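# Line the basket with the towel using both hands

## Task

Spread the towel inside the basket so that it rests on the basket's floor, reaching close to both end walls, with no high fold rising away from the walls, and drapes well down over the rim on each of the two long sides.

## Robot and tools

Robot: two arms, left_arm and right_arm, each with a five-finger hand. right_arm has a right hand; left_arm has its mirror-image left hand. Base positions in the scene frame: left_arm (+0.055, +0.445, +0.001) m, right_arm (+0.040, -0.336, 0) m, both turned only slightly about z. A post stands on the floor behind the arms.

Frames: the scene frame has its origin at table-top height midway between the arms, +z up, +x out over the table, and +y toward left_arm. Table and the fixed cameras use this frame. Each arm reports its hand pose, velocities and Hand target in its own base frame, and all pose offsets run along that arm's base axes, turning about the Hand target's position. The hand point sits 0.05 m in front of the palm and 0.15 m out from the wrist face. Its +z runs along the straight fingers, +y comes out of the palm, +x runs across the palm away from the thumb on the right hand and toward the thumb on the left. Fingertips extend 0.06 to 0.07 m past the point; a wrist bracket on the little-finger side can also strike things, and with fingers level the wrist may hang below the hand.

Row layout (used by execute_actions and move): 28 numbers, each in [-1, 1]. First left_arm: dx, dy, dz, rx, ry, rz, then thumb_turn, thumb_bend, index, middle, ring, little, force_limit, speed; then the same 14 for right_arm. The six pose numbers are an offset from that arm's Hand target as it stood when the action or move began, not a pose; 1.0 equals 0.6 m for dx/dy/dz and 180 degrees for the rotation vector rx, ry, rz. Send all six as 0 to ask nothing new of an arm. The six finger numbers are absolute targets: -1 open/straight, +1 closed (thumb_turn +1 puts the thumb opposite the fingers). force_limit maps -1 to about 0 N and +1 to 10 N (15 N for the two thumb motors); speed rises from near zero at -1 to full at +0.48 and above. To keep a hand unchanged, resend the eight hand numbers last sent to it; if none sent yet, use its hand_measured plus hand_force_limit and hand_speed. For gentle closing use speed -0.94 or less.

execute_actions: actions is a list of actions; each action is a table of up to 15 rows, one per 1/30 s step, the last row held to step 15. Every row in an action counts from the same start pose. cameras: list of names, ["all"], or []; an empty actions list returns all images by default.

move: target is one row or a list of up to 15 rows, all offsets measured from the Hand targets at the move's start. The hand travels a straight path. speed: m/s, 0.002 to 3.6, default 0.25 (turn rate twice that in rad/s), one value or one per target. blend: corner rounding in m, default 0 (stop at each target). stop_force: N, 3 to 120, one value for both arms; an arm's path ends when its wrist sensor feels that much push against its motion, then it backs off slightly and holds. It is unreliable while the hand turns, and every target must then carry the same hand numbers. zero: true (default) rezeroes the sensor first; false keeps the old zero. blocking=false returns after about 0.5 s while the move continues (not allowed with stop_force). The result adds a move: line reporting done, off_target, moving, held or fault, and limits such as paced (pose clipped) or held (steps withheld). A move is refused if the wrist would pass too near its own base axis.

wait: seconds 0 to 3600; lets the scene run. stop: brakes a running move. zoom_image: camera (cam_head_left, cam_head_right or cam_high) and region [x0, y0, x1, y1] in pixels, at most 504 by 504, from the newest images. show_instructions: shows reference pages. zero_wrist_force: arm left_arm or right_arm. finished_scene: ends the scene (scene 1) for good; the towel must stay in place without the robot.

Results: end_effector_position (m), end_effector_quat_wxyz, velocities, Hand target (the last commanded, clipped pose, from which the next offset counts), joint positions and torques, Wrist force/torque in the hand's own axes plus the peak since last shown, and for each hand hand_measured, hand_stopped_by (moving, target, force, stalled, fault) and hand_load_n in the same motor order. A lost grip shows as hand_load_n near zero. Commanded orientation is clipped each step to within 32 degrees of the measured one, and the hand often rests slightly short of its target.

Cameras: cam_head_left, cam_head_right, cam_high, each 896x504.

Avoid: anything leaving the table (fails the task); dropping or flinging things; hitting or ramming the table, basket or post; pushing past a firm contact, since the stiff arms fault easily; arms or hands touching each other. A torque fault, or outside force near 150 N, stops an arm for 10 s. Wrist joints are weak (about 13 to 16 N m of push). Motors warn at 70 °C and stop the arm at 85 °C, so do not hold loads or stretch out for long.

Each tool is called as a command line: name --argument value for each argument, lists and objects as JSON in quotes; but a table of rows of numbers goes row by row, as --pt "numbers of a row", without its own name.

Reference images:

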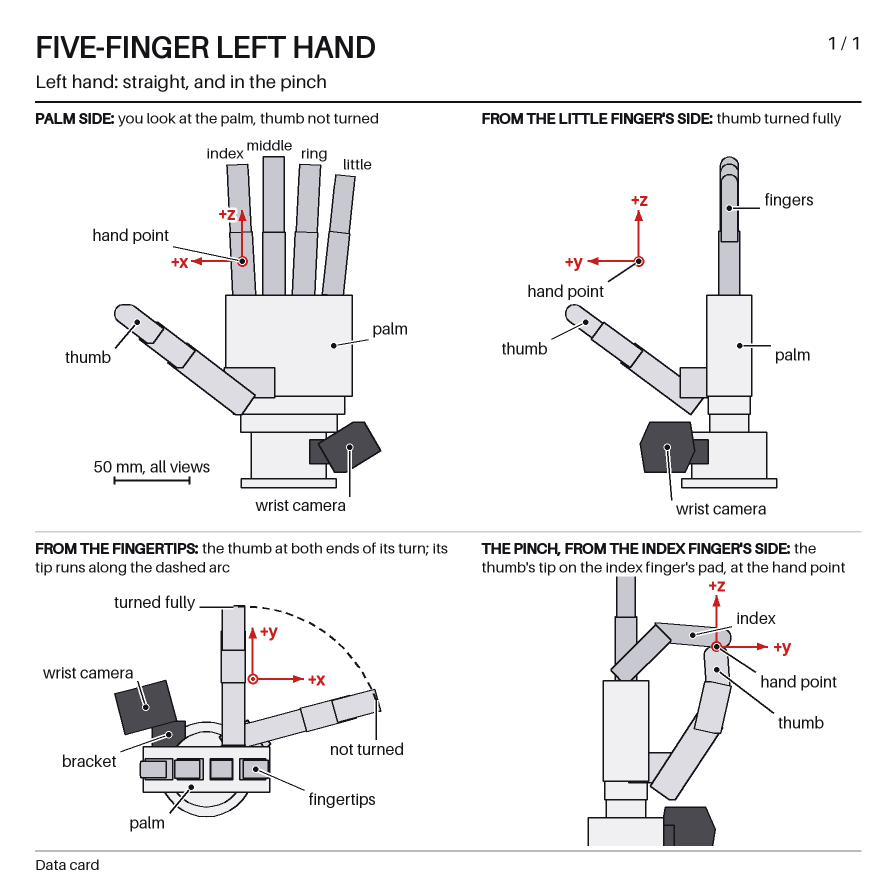

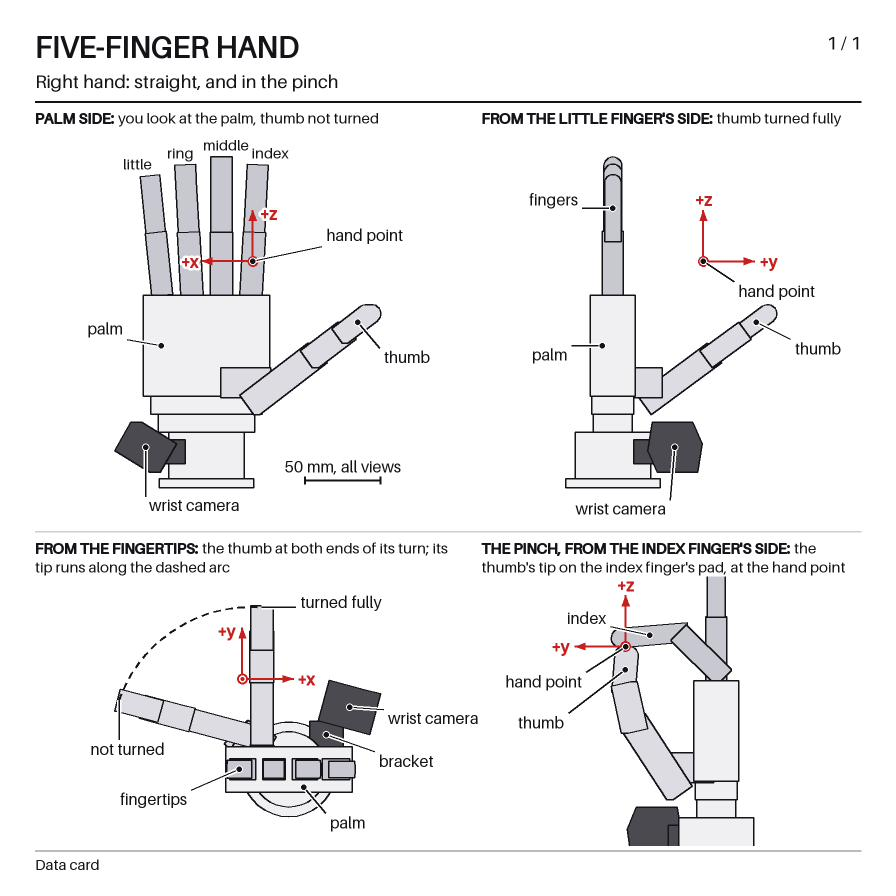

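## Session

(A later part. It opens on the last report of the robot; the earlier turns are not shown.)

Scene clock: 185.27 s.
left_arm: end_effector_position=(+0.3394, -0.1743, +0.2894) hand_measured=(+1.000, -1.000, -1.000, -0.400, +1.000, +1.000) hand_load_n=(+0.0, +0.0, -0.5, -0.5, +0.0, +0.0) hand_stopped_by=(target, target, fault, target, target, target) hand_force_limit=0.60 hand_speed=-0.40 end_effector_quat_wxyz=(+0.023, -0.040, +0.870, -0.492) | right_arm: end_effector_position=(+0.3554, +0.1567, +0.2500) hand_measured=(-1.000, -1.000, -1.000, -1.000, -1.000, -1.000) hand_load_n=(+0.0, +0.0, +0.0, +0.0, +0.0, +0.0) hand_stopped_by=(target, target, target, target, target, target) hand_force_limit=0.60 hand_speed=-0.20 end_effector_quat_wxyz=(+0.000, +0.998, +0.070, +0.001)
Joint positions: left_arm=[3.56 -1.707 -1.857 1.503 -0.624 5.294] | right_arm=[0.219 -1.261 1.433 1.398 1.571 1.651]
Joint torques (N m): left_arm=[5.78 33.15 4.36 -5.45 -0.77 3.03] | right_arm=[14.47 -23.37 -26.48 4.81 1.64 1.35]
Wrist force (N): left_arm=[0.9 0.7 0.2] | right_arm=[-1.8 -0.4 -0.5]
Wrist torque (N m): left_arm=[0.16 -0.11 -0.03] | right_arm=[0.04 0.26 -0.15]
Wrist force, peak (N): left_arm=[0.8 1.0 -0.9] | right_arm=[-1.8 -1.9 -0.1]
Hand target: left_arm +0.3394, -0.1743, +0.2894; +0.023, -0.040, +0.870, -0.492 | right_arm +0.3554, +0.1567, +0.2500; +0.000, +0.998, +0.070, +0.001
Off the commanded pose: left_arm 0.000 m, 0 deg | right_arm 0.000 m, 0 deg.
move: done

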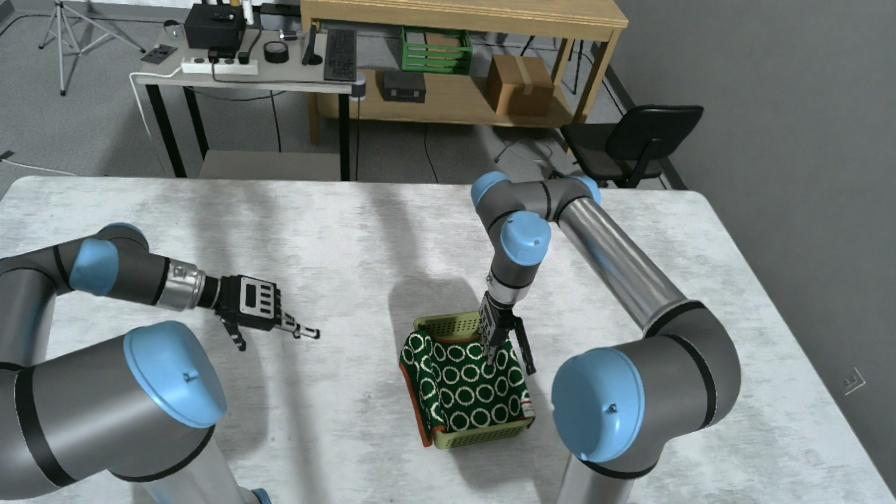

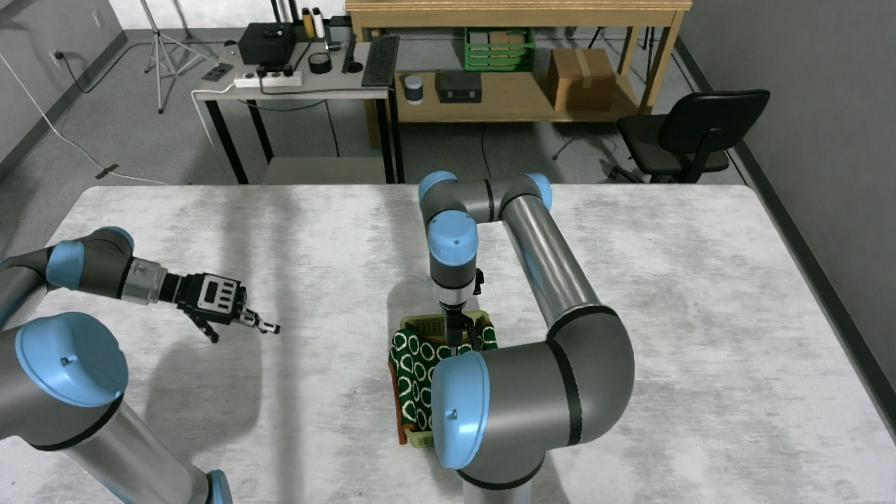

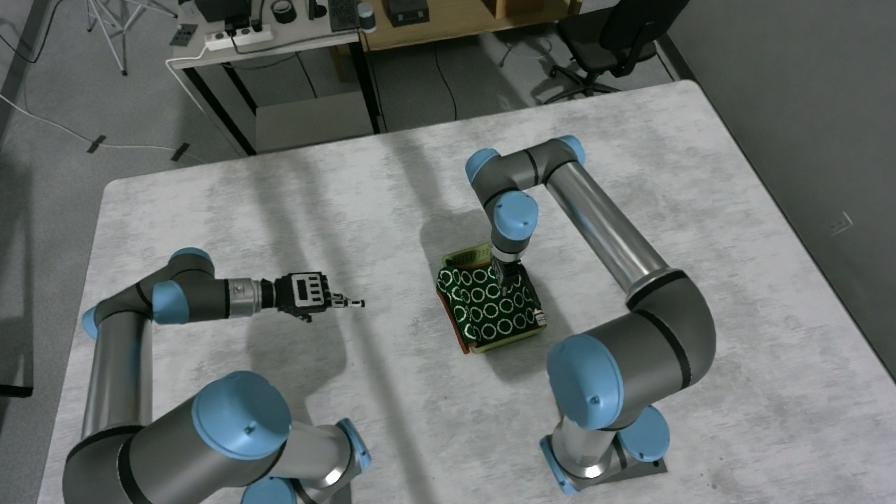

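move --target '[0,0,0,0,0,0,1,-1,-0.4,-0.4,1,1,0.6,-0.4,0,0,-0.2333,0,0,0,-1,-1,-1,-1,-1,-1,0.6,-0.2]' --speed 0.08 --stop_force 6 --cameras '[]'

move --target '[0,0,0,0,0,0,1,-1,-0.4,-0.4,1,1,0.6,-0.4,0,0,-0.0833,0,0,0,-1,-1,-1,-1,-1,-1,0.6,-0.2]' --speed 0.01 --stop_force 5 --cameras '["all"]'

Scene clock: 188.53 s.
left_arm: end_effector_position=(+0.3394, -0.1743, +0.2894) hand_measured=(+1.000, -1.000, -1.000, -0.400, +1.000, +1.000) hand_load_n=(+0.0, +0.0, +0.0, +0.0, +0.0, +0.0) hand_stopped_by=(target, target, fault, target, target, target) hand_force_limit=0.60 hand_speed=-0.40 end_effector_quat_wxyz=(+0.023, -0.040, +0.870, -0.492) | right_arm: end_effector_position=(+0.3554, +0.1567, +0.1100) hand_measured=(-1.000, -1.000, -1.000, -1.000, -1.000, -1.000) hand_load_n=(+0.0, +0.0, +0.0, +0.0, +0.0, +0.0) hand_stopped_by=(target, target, target, target, target, target) hand_force_limit=0.60 hand_speed=-0.20 end_effector_quat_wxyz=(+0.000, +0.998, +0.070, +0.001)
Joint positions: left_arm=[3.56 -1.707 -1.857 1.503 -0.624 5.294] | right_arm=[0.219 -1.151 1.658 1.063 1.571 1.651]
Joint torques (N m): left_arm=[5.92 14.16 4.91 -5.37 -0.58 2.92] | right_arm=[5.57 -26.16 -6.7 0 0.36 -0.91]
Wrist force (N): left_arm=[0.5 0.2 0.0] | right_arm=[-1.5 -0.5 -0.4]
Wrist torque (N m): left_arm=[0.10 -0.07 -0.04] | right_arm=[0.00 0.21 -0.14]
Wrist force, peak (N): left_arm=[1.1 0.5 -0.2] | right_arm=[-2.0 -0.4 -1.1]
Hand target: left_arm +0.3394, -0.1743, +0.2894; +0.023, -0.040, +0.870, -0.492 | right_arm +0.3554, +0.1567, +0.1100; +0.000, +0.998, +0.070, +0.001
Off the commanded pose: left_arm 0.000 m, 0 deg | right_arm 0.000 m, 0 deg.
move: done

Scene clock: 192.40 s.
left_arm: end_effector_position=(+0.3394, -0.1743, +0.2894) hand_measured=(+1.000, -1.000, -1.000, -0.400, +1.000, +1.000) hand_load_n=(+0.0, +0.0, +0.0, +0.0, +0.0, +0.0) hand_stopped_by=(target, target, fault, target, target, target) hand_force_limit=0.60 hand_speed=-0.40 end_effector_quat_wxyz=(+0.023, -0.040, +0.870, -0.492) | right_arm: end_effector_position=(+0.3554, +0.1567, +0.0818) hand_measured=(-1.000, -1.000, -1.000, -1.000, -1.000, -1.000) hand_load_n=(+0.0, +0.0, +0.0, +0.0, +0.0, +0.0) hand_stopped_by=(target, target, target, target, target, target) hand_force_limit=0.60 hand_speed=-0.20 end_effector_quat_wxyz=(+0.000, +0.998, +0.070, +0.001)
Joint positions: left_arm=[3.56 -1.707 -1.857 1.503 -0.624 5.294] | right_arm=[0.219 -1.117 1.69 0.997 1.571 1.651]
Joint torques (N m): left_arm=[6.14 10.12 3.98 -5.49 -0.35 2.83] | right_arm=[-8.97 -39.58 -22.18 4.19 -0.03 -0.72]
Wrist force (N): left_arm=[1.0 0.7 0.1] | right_arm=[-1.5 -0.7 -5.2]
Wrist torque (N m): left_arm=[0.17 -0.13 -0.03] | right_arm=[0.31 0.32 -0.14]
Wrist force, peak (N): left_arm=[1.2 0.5 -0.1] | right_arm=[-1.7 -0.6 -8.0]
Hand target: left_arm +0.3394, -0.1743, +0.2894; +0.023, -0.040, +0.870, -0.492 | right_arm +0.3554, +0.1567, +0.0818; +0.000, +0.998, +0.070, +0.001 (not the last commanded pose)
Off the commanded pose: left_arm 0.000 m, 0 deg | right_arm 0.022 m, 0 deg.
move: contact (right_arm)

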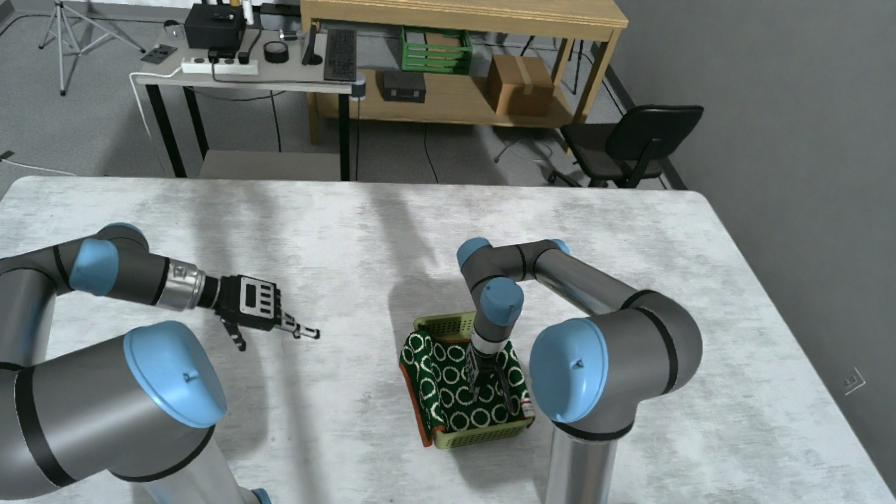

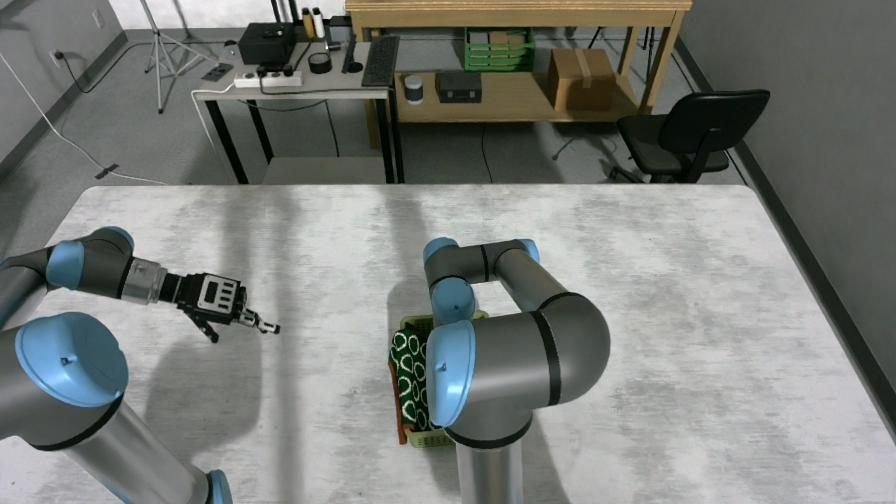

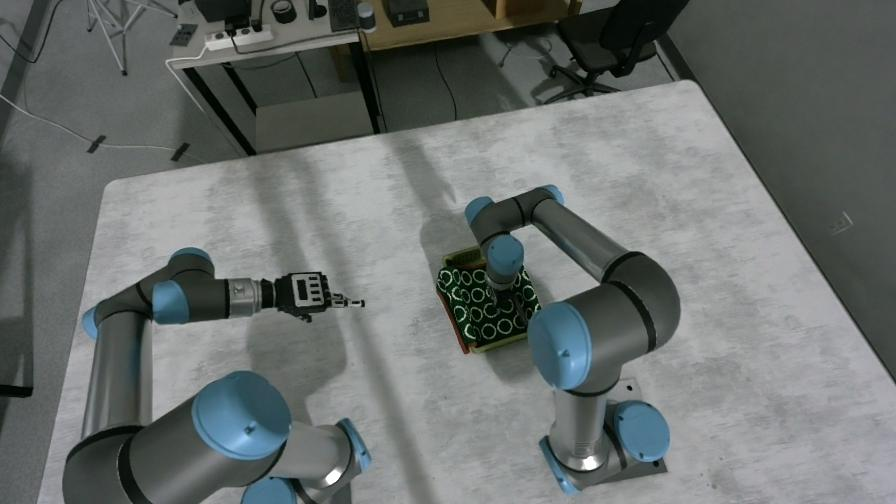

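move --pt "0 0 0 0 0 0 1 -1 -0.4 -0.4 1 1 0.6 -0.4 0 0 0.2 0 0 0 -1 -1 -1 -1 -1 -1 0.6 -0.2" --pt "0 0 0 0 0 0 1 -1 -0.4 -0.4 1 1 0.6 -0.4 0.0638 0.1692 0.2 0 0 -0.5 1 -1 -1 -1 -1 -1 0.6 -0.2" --speed '[0.06,0.4]' --cameras '["all"]'

Scene clock: 201.33 s.
left_arm: end_effector_position=(+0.3394, -0.1743, +0.2894) hand_measured=(+1.000, -1.000, -1.000, -0.400, +1.000, +1.000) hand_load_n=(+0.0, +0.0, +0.0, +0.0, +0.0, +0.0) hand_stopped_by=(target, target, fault, target, target, target) hand_force_limit=0.60 hand_speed=-0.40 end_effector_quat_wxyz=(+0.023, -0.040, +0.870, -0.492) | right_arm: end_effector_position=(+0.3937, +0.2582, +0.2018) hand_measured=(+1.000, -1.000, -1.000, -1.000, -1.000, -1.000) hand_load_n=(+0.0, +0.0, +0.0, +0.0, -0.5, +0.0) hand_stopped_by=(target, target, target, target, target, target) hand_force_limit=0.60 hand_speed=-0.20 end_effector_quat_wxyz=(+0.001, +0.755, -0.656, +0.000)
Joint positions: left_arm=[3.56 -1.707 -1.857 1.503 -0.624 5.294] | right_arm=[0.215 -1.046 1.247 1.37 1.572 3.217]
Joint torques (N m): left_arm=[6 10.99 4.67 -5.43 -0.17 2.81] | right_arm=[14.5 -46.1 -18.36 4.77 1.6 1.32]
Wrist force (N): left_arm=[0.8 0.3 0.0] | right_arm=[-1.7 -0.8 -0.8]
Wrist torque (N m): left_arm=[0.11 -0.10 -0.03] | right_arm=[0.01 0.23 -0.16]
Wrist force, peak (N): left_arm=[1.2 0.8 -0.2] | right_arm=[-1.8 -0.9 -5.8]
Hand target: left_arm +0.3394, -0.1743, +0.2894; +0.023, -0.040, +0.870, -0.492 | right_arm +0.3937, +0.2582, +0.2018; +0.001, +0.755, -0.656, +0.000
Off the commanded pose: left_arm 0.000 m, 0 deg | right_arm 0.000 m, 0 deg.
move: done

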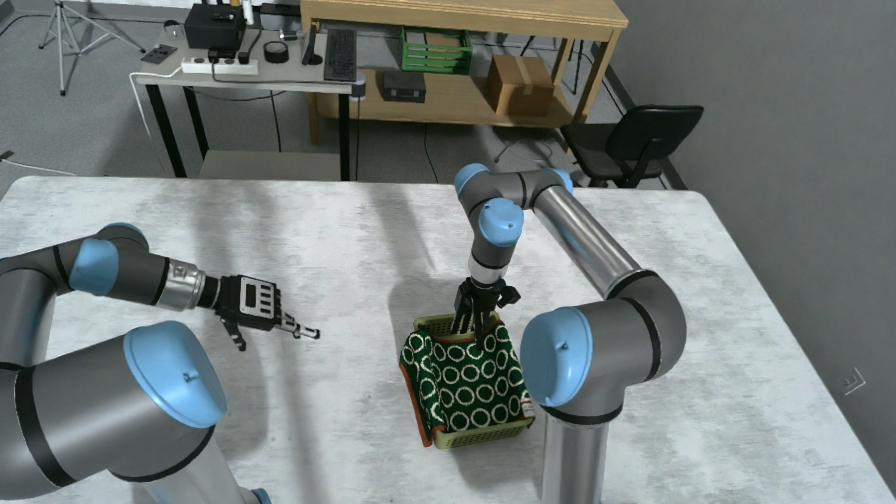

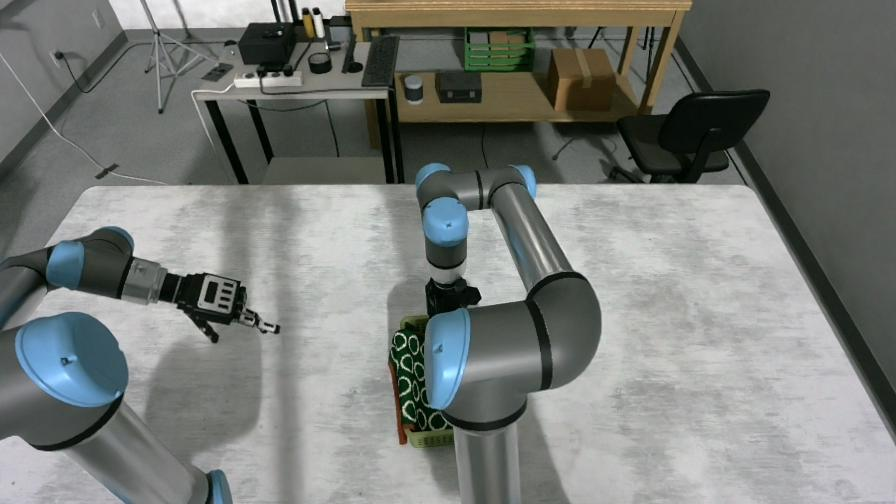

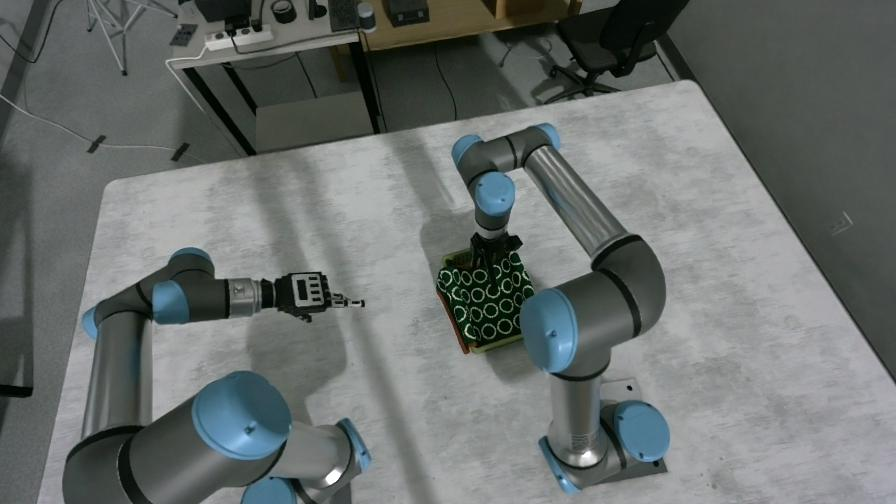

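zoom_image --camera "cam_head_left" --region '[380, 260, 560, 460]'

zoom_image --camera "cam_high" --region '[420, 220, 570, 370]'

Scaled by 2.520 from the camera's image (finer frame: 1280x720).

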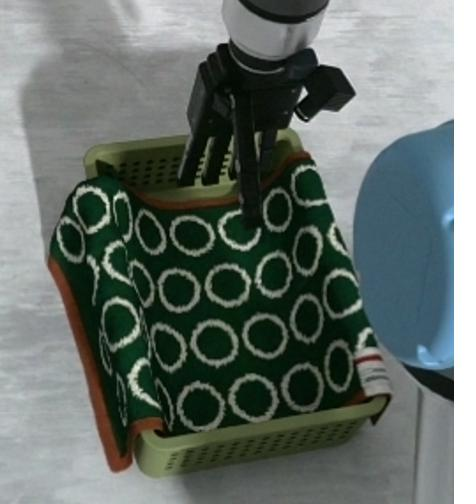

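Scaled by 3.360 from the camera's image (finer frame: 1280x720).

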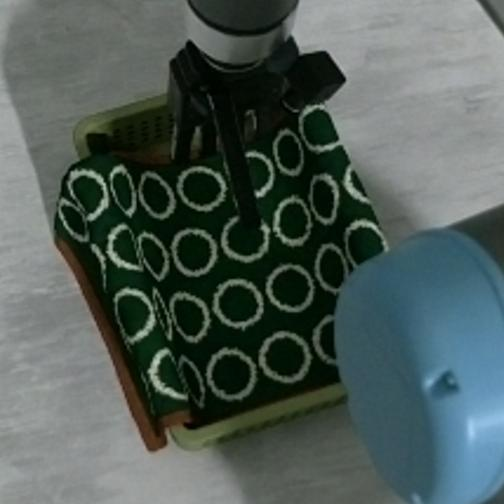

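move --target '[0,0,0,0,0,0,1,-1,-0.4,-0.4,1,1,0.6,-0.4,0,0,-0.165,0,0,0,1,-1,-1,-1,-1,-1,0.6,-0.2]' --speed 0.08 --stop_force 6 --cameras '[]'

move --target '[0,0,0,0,0,0,1,-1,-0.4,-0.4,1,1,0.6,-0.4,0,0,-0.0667,0,0,0,1,-1,-1,-1,-1,-1,0.6,-0.2]' --speed 0.008 --stop_force 5 --cameras '["cam_head_left","cam_high"]'

Scene clock: 204.27 s.
left_arm: end_effector_position=(+0.3394, -0.1743, +0.2894) hand_measured=(+1.000, -1.000, -1.000, -0.400, +1.000, +1.000) hand_load_n=(+0.0, +0.0, -0.5, +0.0, +0.0, +0.0) hand_stopped_by=(target, target, fault, target, target, target) hand_force_limit=0.60 hand_speed=-0.40 end_effector_quat_wxyz=(+0.023, -0.040, +0.870, -0.492) | right_arm: end_effector_position=(+0.3937, +0.2583, +0.1028) hand_measured=(+1.000, -1.000, -1.000, -1.000, -1.000, -1.000) hand_load_n=(+0.0, +0.0, +0.0, +0.0, +0.0, +0.0) hand_stopped_by=(target, target, target, target, target, target) hand_force_limit=0.60 hand_speed=-0.20 end_effector_quat_wxyz=(+0.001, +0.755, -0.656, +0.000)
Joint positions: left_arm=[3.56 -1.707 -1.857 1.503 -0.624 5.294] | right_arm=[0.215 -0.972 1.394 1.149 1.572 3.217]
Joint torques (N m): left_arm=[6.86 11 5.28 -5.35 0.01 2.92] | right_arm=[2.53 -33.84 -7.29 0.07 -0.37 -0.07]
Wrist force (N): left_arm=[0.6 0.6 0.0] | right_arm=[-1.5 -0.6 -0.9]
Wrist torque (N m): left_arm=[0.15 -0.07 -0.04] | right_arm=[0.06 0.22 -0.14]
Wrist force, peak (N): left_arm=[1.0 0.6 -0.4] | right_arm=[-2.0 -0.7 -0.7]
Hand target: left_arm +0.3394, -0.1743, +0.2894; +0.023, -0.040, +0.870, -0.492 | right_arm +0.3937, +0.2582, +0.1028; +0.001, +0.755, -0.656, +0.000
Off the commanded pose: left_arm 0.000 m, 0 deg | right_arm 0.000 m, 0 deg.
move: done

Scene clock: 207.97 s.
left_arm: end_effector_position=(+0.3394, -0.1743, +0.2894) hand_measured=(+1.000, -1.000, -1.000, -0.400, +1.000, +1.000) hand_load_n=(+0.0, +0.0, +0.0, +0.0, +0.5, +0.0) hand_stopped_by=(target, target, fault, target, target, target) hand_force_limit=0.60 hand_speed=-0.40 end_effector_quat_wxyz=(+0.023, -0.040, +0.870, -0.492) | right_arm: end_effector_position=(+0.3937, +0.2582, +0.0817) hand_measured=(+1.000, -1.000, -1.000, -1.000, -1.000, -1.000) hand_load_n=(+0.0, +0.0, +0.0, +0.0, +0.0, -0.5) hand_stopped_by=(target, target, target, target, target, target) hand_force_limit=0.60 hand_speed=-0.20 end_effector_quat_wxyz=(+0.001, +0.755, -0.656, +0.000)
Joint positions: left_arm=[3.56 -1.707 -1.857 1.503 -0.624 5.294] | right_arm=[0.215 -0.951 1.417 1.105 1.572 3.217]
Joint torques (N m): left_arm=[6.21 11.55 5.55 -5.16 0.13 2.99] | right_arm=[-9.58 -46.27 -23.13 4.21 0.03 0.05]
Wrist force (N): left_arm=[1.1 0.4 0.1] | right_arm=[-1.7 -0.9 -5.7]
Wrist torque (N m): left_arm=[0.12 -0.14 -0.01] | right_arm=[0.30 0.35 -0.15]
Wrist force, peak (N): left_arm=[1.0 0.7 -0.3] | right_arm=[-1.9 -0.8 -7.9]
Hand target: left_arm +0.3394, -0.1743, +0.2894; +0.023, -0.040, +0.870, -0.492 | right_arm +0.3937, +0.2582, +0.0817; +0.001, +0.755, -0.656, +0.000 (not the last commanded pose)
Off the commanded pose: left_arm 0.000 m, 0 deg | right_arm 0.019 m, 0 deg.
move: contact (right_arm)

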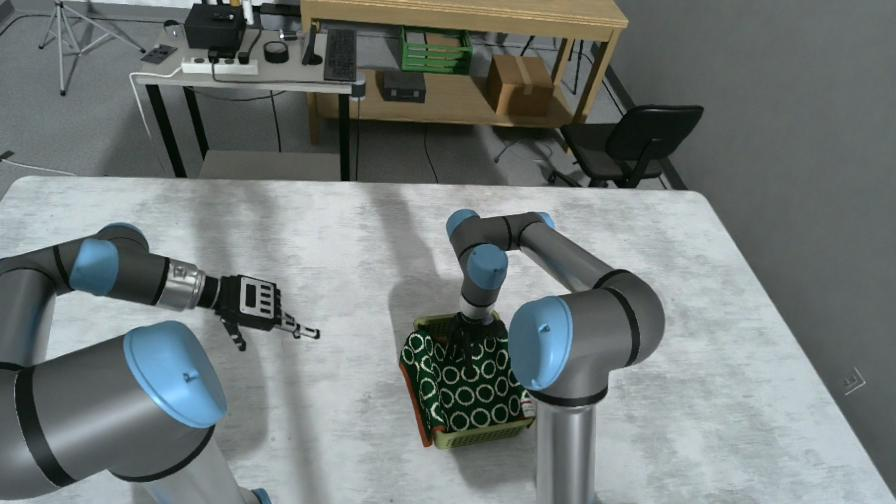

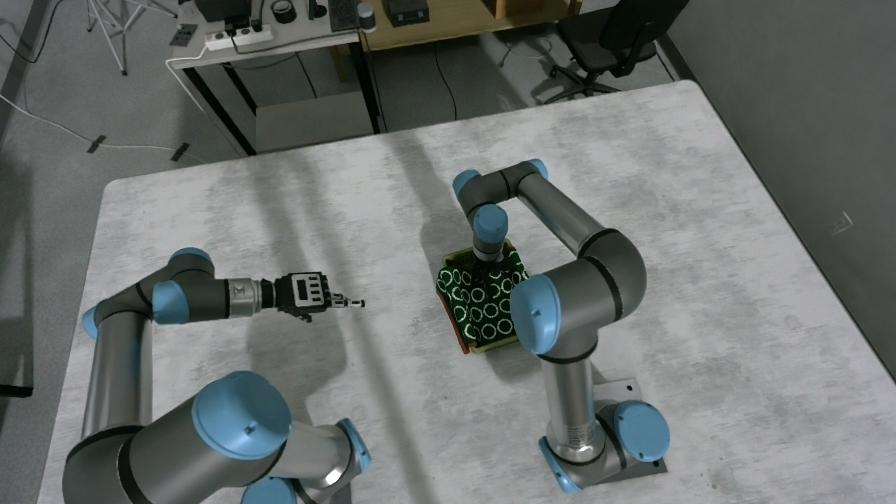

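move --target '[0,0,0,0,0,0,1,-1,-0.4,-0.4,1,1,0.6,-0.4,0.0247,0.0036,0,0,0,0,1,-1,-1,-1,-1,-1,0.6,-0.2]' --speed 0.015 --cameras '["cam_head_left","cam_high"]'

zoom_image --camera "cam_head_left" --region '[380, 260, 560, 460]'

zoom_image --camera "cam_high" --region '[420, 220, 570, 370]'

Scene clock: 209.63 s.
left_arm: end_effector_position=(+0.3394, -0.1743, +0.2894) hand_measured=(+1.000, -1.000, -1.000, -0.400, +1.000, +1.000) hand_load_n=(+0.0, +0.0, +0.0, +0.0, +0.0, +0.0) hand_stopped_by=(target, target, fault, target, target, target) hand_force_limit=0.60 hand_speed=-0.40 end_effector_quat_wxyz=(+0.023, -0.040, +0.870, -0.492) | right_arm: end_effector_position=(+0.4085, +0.2604, +0.0817) hand_measured=(+1.000, -1.000, -1.000, -1.000, -1.000, -1.000) hand_load_n=(+0.0, +0.0, +0.0, -3.0, +0.0, +0.0) hand_stopped_by=(target, target, target, target, target, target) hand_force_limit=0.60 hand_speed=-0.20 end_effector_quat_wxyz=(+0.001, +0.755, -0.656, +0.000)
Joint positions: left_arm=[3.56 -1.707 -1.857 1.503 -0.624 5.294] | right_arm=[0.213 -0.919 1.363 1.127 1.572 3.215]
Joint torques (N m): left_arm=[6.58 11.08 4.81 -5.34 0.14 2.95] | right_arm=[-12.56 -32.39 -23.86 3.7 -0.12 -1.07]
Wrist force (N): left_arm=[0.8 0.5 -0.1] | right_arm=[-1.9 1.5 -5.5]
Wrist torque (N m): left_arm=[0.14 -0.11 -0.03] | right_arm=[0.36 0.36 -0.11]
Wrist force, peak (N): left_arm=[1.1 0.6 0.1] | right_arm=[-1.9 -1.0 -6.3]
Hand target: left_arm +0.3394, -0.1743, +0.2894; +0.023, -0.040, +0.870, -0.492 | right_arm +0.4085, +0.2604, +0.0817; +0.001, +0.755, -0.656, +0.000
Off the commanded pose: left_arm 0.000 m, 0 deg | right_arm 0.000 m, 0 deg.
move: done

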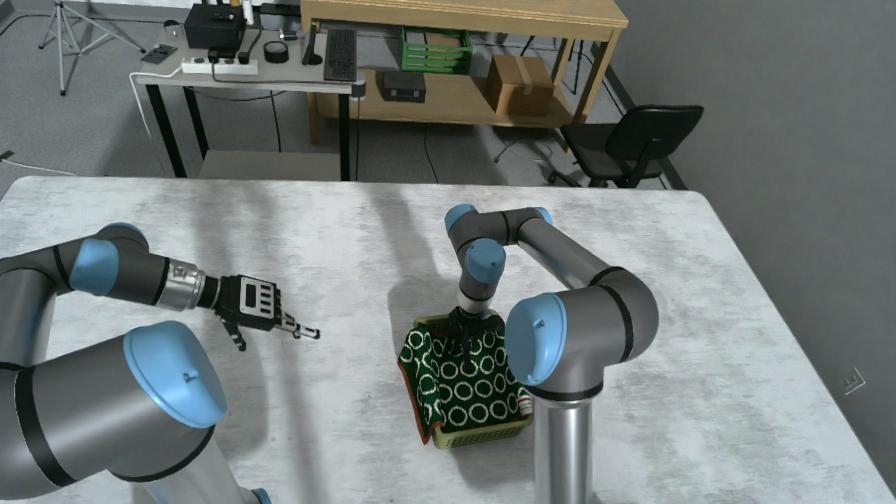

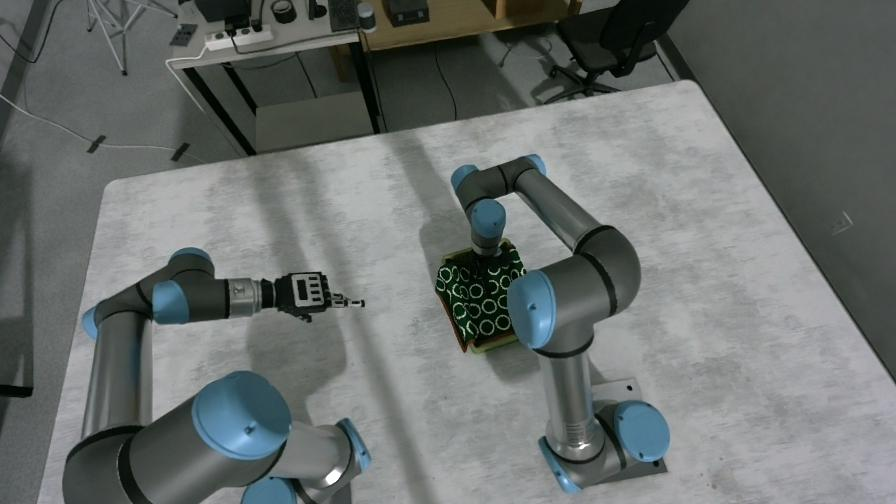

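Scaled by 2.520 from the camera's image (finer frame: 1280x720).

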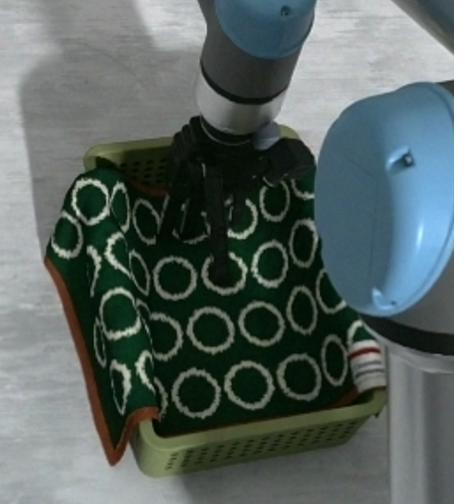

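Scaled by 3.360 from the camera's image (finer frame: 1280x720).

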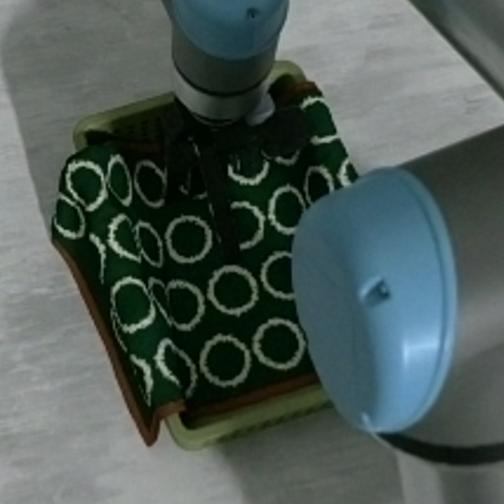

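move --pt "0 0 0 0 0 0 1 -1 -0.4 -0.4 1 1 0.6 -0.4 0 0 0.1 0 0 0 1 -1 -1 -1 -1 -1 0.6 -0.2" --pt "0 0 0 0 0 0 1 -1 -0.4 -0.4 1 1 0.6 -0.4 0 0 0.3 0 0 0 1 -1 -1 -1 -1 -1 0.6 -0.2" --pt "0 0 0 0 0 0 1 -1 -0.4 -0.4 1 1 0.6 -0.4 0.2 -0.3 0.3 0 0 0 1 -1 -1 -1 -1 -1 0.6 -0.2" --speed '[0.05,0.2,0.4]' --blend 0.01 --cameras '["all"]'

zoom_image --camera "cam_head_left" --region '[380, 290, 560, 470]'

zoom_image --camera "cam_high" --region '[420, 220, 570, 370]'

zoom_image --camera "cam_head_right" --region '[370, 290, 550, 470]'

Scene clock: 213.23 s.
left_arm: end_effector_position=(+0.3394, -0.1743, +0.2894) hand_measured=(+1.000, -1.000, -1.000, -0.400, +1.000, +1.000) hand_load_n=(+0.0, +0.0, +0.0, +0.0, +0.0, +0.0) hand_stopped_by=(target, target, fault, target, target, target) hand_force_limit=0.60 hand_speed=-0.40 end_effector_quat_wxyz=(+0.023, -0.040, +0.870, -0.492) | right_arm: end_effector_position=(+0.5285, +0.0804, +0.2617) hand_measured=(+1.000, -1.000, -1.000, -1.000, -1.000, -1.000) hand_load_n=(+0.0, +0.0, +0.5, +0.0, +0.0, +0.0) hand_stopped_by=(target, target, target, target, target, target) hand_force_limit=0.60 hand_speed=-0.20 end_effector_quat_wxyz=(+0.001, +0.755, -0.656, +0.000)
Joint positions: left_arm=[3.56 -1.707 -1.857 1.503 -0.624 5.294] | right_arm=[-0.127 -0.821 0.723 1.669 1.572 2.875]
Joint torques (N m): left_arm=[6.06 11.44 4.89 -5.2 0.4 2.95] | right_arm=[-12.26 -40.72 -26.48 4.99 0.82 -1.39]
Wrist force (N): left_arm=[0.6 0.6 -0.2] | right_arm=[-1.5 -1.0 -0.5]
Wrist torque (N m): left_arm=[0.17 -0.08 -0.05] | right_arm=[-0.06 0.21 0.00]
Wrist force, peak (N): left_arm=[1.1 0.7 -0.2] | right_arm=[-2.0 1.8 -5.6]
Hand target: left_arm +0.3394, -0.1743, +0.2894; +0.023, -0.040, +0.870, -0.492 | right_arm +0.5285, +0.0804, +0.2617; +0.001, +0.755, -0.656, +0.000
Off the commanded pose: left_arm 0.000 m, 0 deg | right_arm 0.000 m, 0 deg.
move: done

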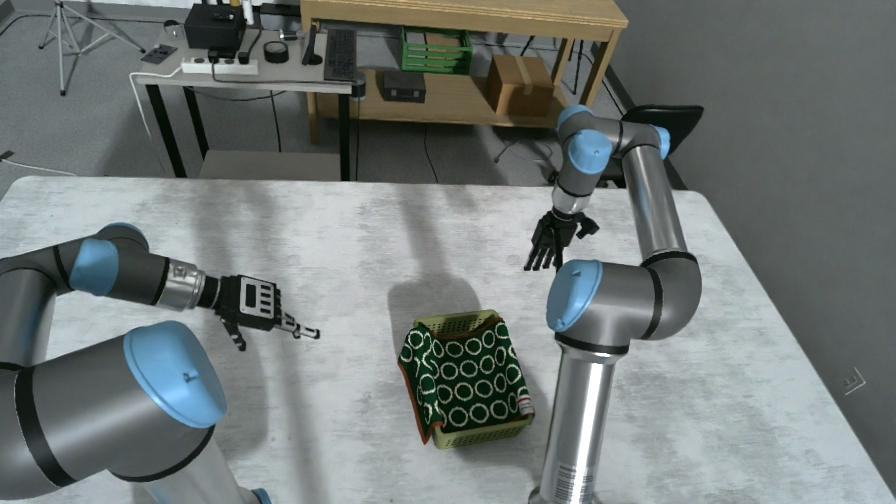

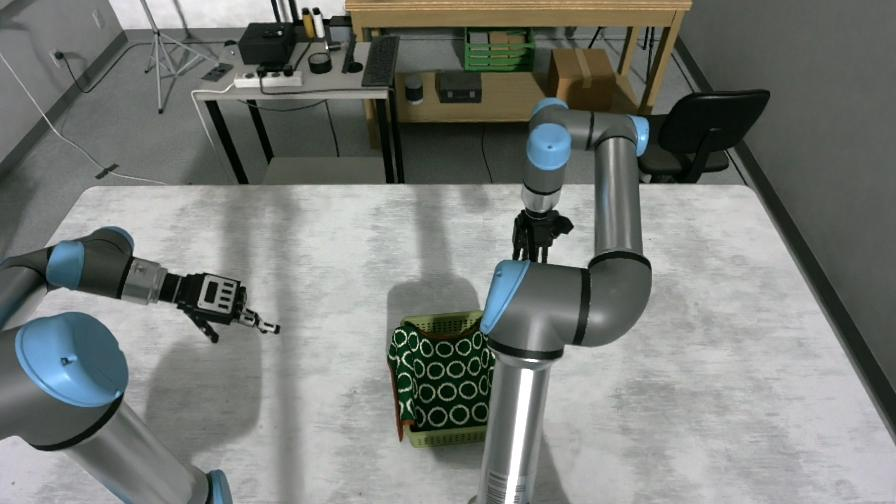

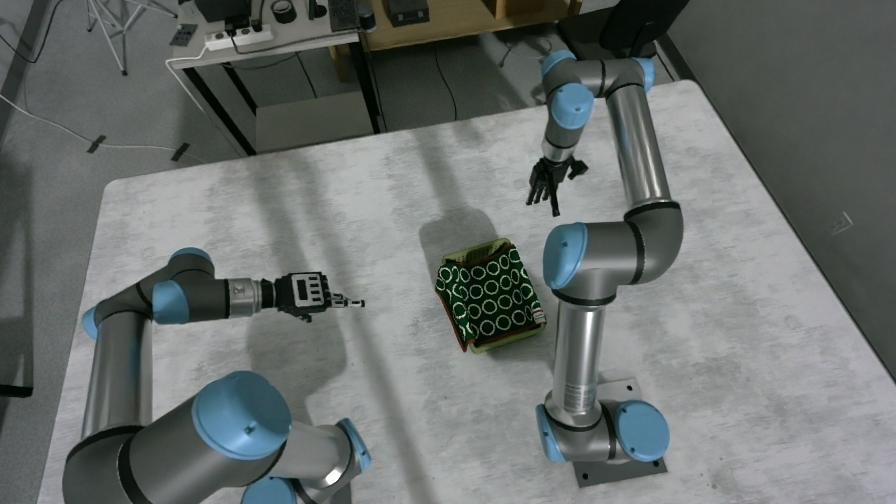

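Scaled by 2.800 from the camera's image (finer frame: 1280x720).

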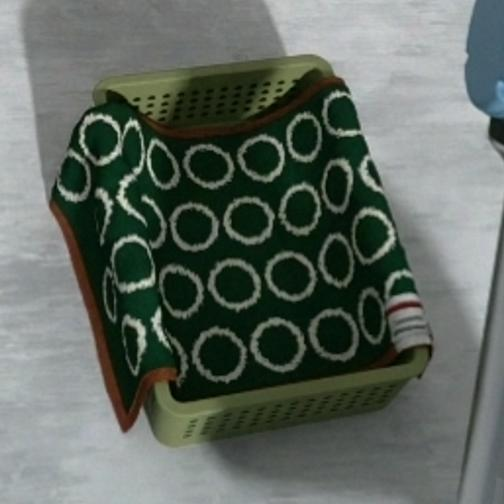

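Scaled by 3.360 from the camera's image (finer frame: 1280x720).

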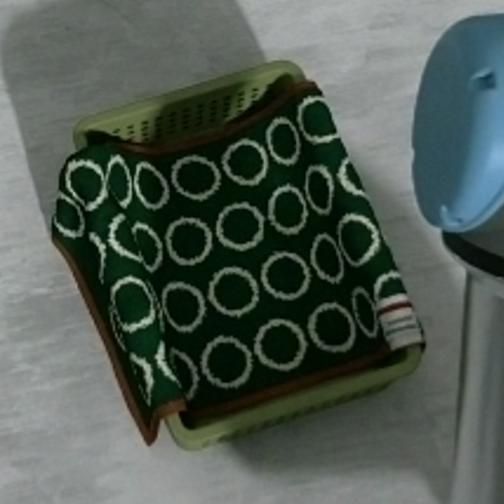

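Scaled by 2.800 from the camera's image (finer frame: 1280x720).

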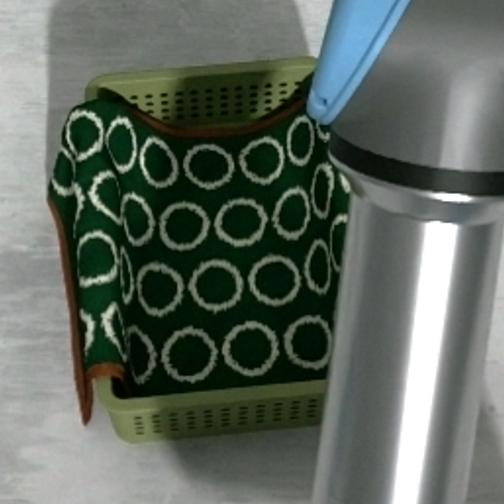

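zoom_image --camera "cam_high" --region '[460, 300, 560, 360]'

zoom_image --camera "cam_head_left" --region '[410, 300, 510, 360]'

Scaled by 5.040 from the camera's image (finer frame: 1280x720).

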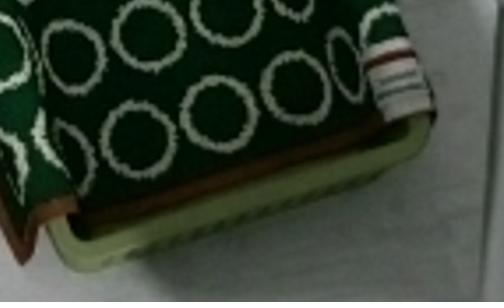

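Scaled by 5.040 from the camera's image (finer frame: 1280x720).

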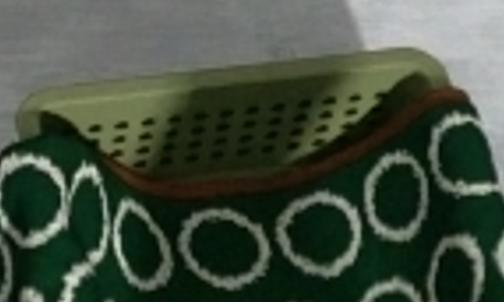

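finished_scene

The scene is finished: the task was done.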